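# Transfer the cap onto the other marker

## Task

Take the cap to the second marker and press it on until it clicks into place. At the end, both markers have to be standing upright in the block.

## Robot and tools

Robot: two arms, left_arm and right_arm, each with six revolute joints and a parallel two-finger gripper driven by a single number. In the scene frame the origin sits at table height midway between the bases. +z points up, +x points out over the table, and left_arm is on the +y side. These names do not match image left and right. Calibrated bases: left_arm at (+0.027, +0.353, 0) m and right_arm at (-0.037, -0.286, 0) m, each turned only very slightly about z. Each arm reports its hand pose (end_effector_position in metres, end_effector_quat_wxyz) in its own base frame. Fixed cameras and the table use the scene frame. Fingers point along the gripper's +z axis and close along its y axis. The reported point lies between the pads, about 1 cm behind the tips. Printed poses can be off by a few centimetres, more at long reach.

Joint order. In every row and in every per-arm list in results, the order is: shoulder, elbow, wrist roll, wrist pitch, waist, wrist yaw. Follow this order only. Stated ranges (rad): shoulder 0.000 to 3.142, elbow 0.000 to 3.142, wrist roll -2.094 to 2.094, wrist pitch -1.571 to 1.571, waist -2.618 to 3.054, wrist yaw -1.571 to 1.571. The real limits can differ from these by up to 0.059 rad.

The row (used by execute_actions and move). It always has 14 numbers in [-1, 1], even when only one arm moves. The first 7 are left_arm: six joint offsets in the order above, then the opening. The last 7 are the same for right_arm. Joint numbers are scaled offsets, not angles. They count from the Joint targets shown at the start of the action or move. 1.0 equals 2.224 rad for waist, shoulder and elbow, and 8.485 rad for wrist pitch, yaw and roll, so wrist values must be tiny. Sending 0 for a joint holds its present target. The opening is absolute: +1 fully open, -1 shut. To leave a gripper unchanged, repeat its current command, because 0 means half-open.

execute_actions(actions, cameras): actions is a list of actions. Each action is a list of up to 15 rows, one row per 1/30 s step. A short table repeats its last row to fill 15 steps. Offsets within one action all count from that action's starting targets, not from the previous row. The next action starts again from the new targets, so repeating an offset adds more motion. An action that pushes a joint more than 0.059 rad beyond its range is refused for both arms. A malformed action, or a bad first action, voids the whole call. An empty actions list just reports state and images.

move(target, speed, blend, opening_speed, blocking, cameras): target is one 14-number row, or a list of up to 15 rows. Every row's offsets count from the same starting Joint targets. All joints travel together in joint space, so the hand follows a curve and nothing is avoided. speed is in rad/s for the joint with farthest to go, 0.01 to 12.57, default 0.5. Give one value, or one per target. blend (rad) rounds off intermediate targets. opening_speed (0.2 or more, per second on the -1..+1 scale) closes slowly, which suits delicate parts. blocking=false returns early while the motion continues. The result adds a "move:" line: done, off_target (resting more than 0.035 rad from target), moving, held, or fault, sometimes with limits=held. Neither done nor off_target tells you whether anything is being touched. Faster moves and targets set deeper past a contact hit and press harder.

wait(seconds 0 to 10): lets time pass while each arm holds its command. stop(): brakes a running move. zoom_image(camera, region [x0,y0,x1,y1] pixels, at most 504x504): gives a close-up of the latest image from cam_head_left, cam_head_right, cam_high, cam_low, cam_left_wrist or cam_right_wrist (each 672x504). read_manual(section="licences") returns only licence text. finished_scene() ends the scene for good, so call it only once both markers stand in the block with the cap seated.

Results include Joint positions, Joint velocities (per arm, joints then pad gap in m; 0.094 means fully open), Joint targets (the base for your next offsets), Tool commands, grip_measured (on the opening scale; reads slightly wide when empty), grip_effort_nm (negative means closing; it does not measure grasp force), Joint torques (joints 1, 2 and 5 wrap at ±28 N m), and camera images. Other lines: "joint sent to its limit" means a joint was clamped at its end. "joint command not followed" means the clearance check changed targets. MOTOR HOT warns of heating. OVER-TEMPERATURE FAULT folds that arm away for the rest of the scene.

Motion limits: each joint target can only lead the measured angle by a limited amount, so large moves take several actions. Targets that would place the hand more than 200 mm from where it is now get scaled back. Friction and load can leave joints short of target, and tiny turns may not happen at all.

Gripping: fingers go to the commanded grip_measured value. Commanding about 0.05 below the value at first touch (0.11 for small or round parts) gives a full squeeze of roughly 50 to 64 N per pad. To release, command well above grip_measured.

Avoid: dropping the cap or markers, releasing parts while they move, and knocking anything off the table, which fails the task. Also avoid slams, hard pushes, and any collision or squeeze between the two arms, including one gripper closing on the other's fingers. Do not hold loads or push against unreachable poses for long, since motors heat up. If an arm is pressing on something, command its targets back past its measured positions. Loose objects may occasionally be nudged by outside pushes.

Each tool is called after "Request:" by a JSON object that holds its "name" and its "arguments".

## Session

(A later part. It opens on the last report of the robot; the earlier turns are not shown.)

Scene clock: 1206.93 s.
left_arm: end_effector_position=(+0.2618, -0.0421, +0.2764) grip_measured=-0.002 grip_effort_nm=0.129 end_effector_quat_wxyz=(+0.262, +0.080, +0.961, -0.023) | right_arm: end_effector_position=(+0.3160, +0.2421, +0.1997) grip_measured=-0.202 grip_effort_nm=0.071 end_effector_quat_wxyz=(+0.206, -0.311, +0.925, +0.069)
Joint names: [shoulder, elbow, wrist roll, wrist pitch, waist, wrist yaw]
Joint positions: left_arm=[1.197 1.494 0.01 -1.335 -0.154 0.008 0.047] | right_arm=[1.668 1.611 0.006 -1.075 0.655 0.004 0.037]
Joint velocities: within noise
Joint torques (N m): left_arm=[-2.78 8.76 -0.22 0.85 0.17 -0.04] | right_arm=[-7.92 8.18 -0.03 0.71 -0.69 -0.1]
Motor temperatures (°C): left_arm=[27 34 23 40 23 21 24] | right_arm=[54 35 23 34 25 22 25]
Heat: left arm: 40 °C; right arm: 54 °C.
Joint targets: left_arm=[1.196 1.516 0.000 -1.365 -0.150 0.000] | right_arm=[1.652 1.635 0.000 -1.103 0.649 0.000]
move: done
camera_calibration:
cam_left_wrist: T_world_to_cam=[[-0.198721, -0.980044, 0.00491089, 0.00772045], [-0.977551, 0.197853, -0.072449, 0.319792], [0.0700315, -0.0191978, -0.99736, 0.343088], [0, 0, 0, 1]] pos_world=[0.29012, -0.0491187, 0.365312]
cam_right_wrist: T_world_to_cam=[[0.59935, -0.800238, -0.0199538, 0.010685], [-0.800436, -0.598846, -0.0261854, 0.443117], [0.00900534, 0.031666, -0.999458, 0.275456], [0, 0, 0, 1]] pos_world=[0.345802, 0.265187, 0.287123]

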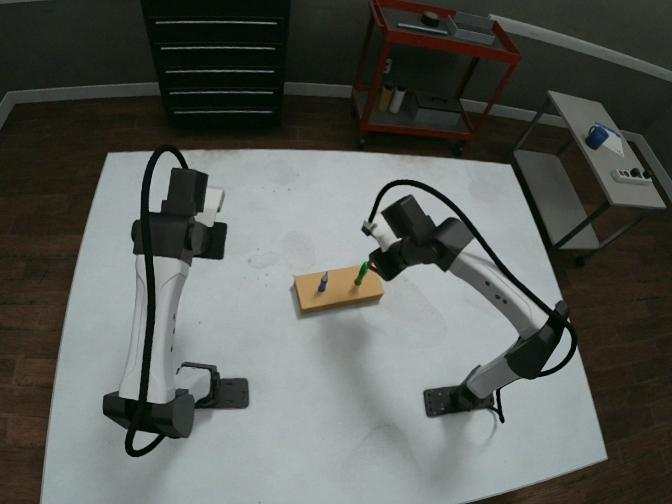

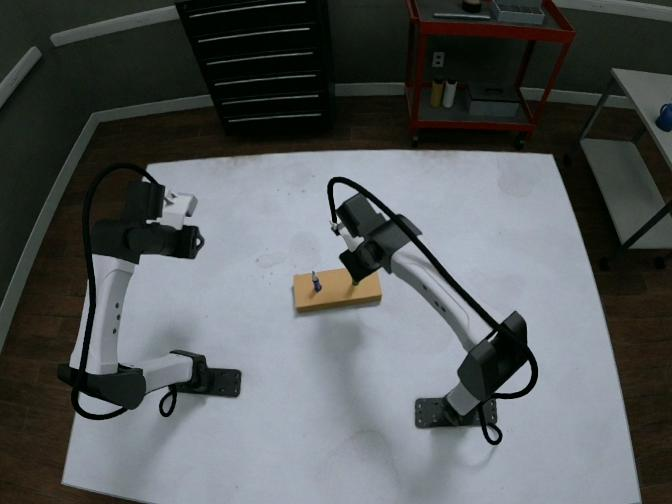

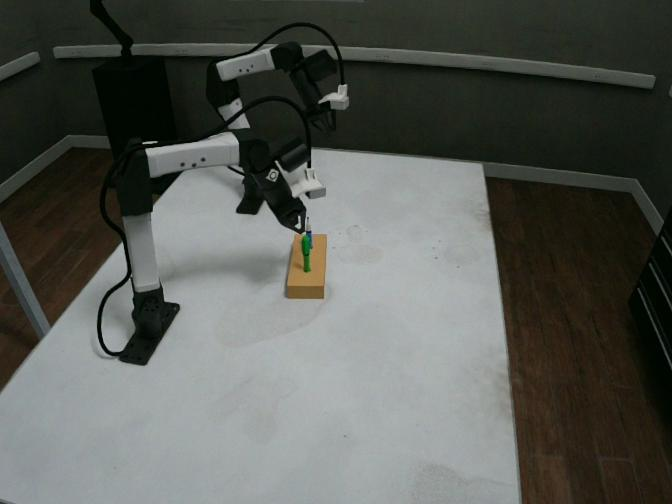

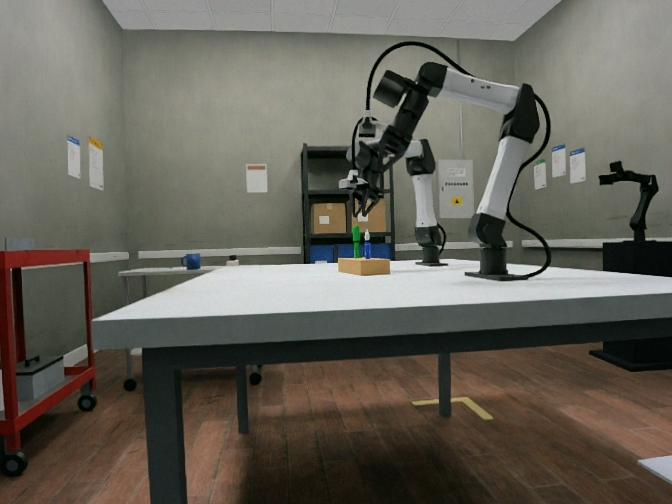

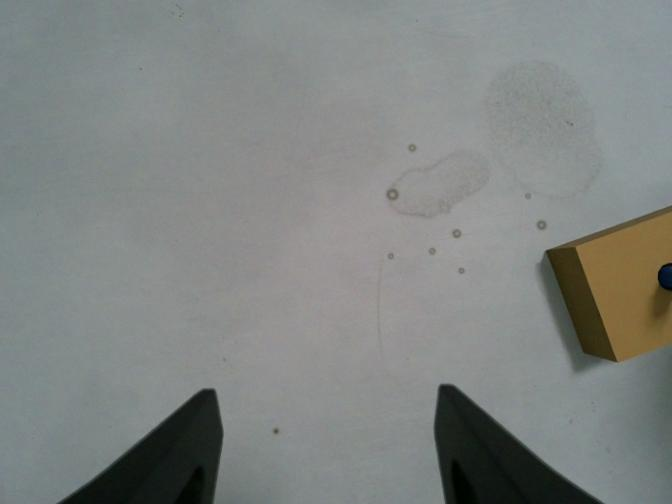

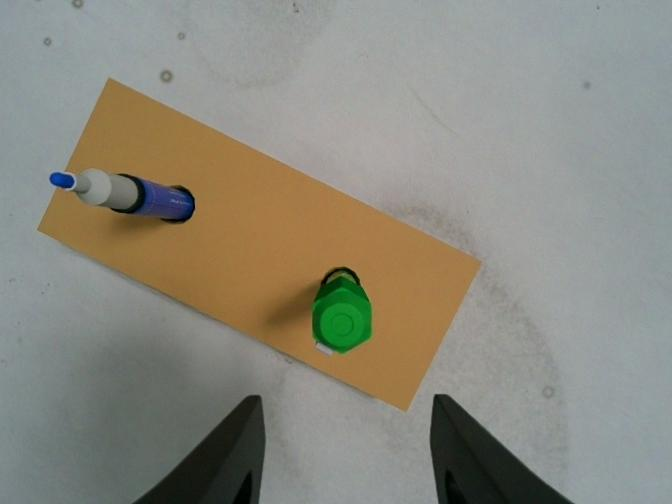

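Request:
{"name": "zoom_image", "arguments": {"camera": "cam_low", "region": [345, 220, 380, 262]}}

Request:
{"name": "zoom_image", "arguments": {"camera": "cam_high", "region": [290, 225, 330, 280]}}

Request:
{"name": "zoom_image", "arguments": {"camera": "cam_right_wrist", "region": [270, 240, 420, 380]}}

Scaled by 12.000 from the camera's 672x504 image, which has a finer 960x720 frame.

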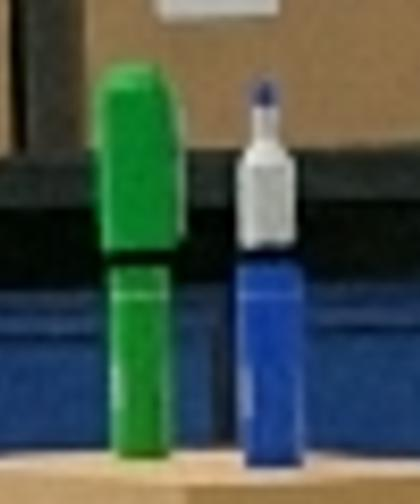

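Scaled by 9.164 from the camera's 672x504 image, which has a finer 960x720 frame.

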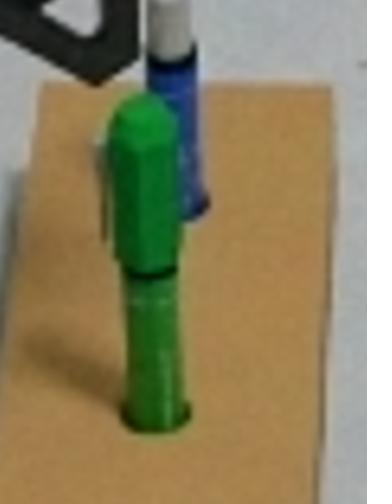

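Scaled by 3.360 from the camera's 672x504 image, which has a finer 960x720 frame.

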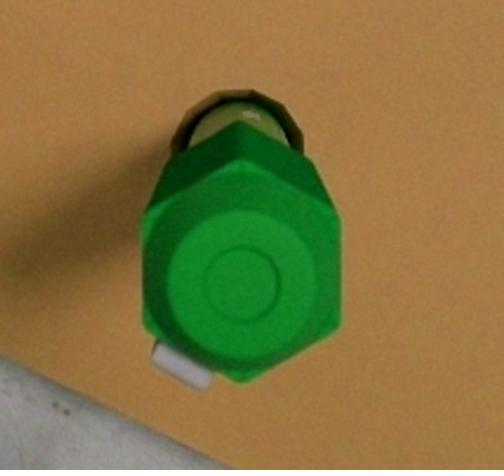

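Request:
{"name": "finished_scene", "arguments": {"scene": 1}}

The scene is finished: the task was done.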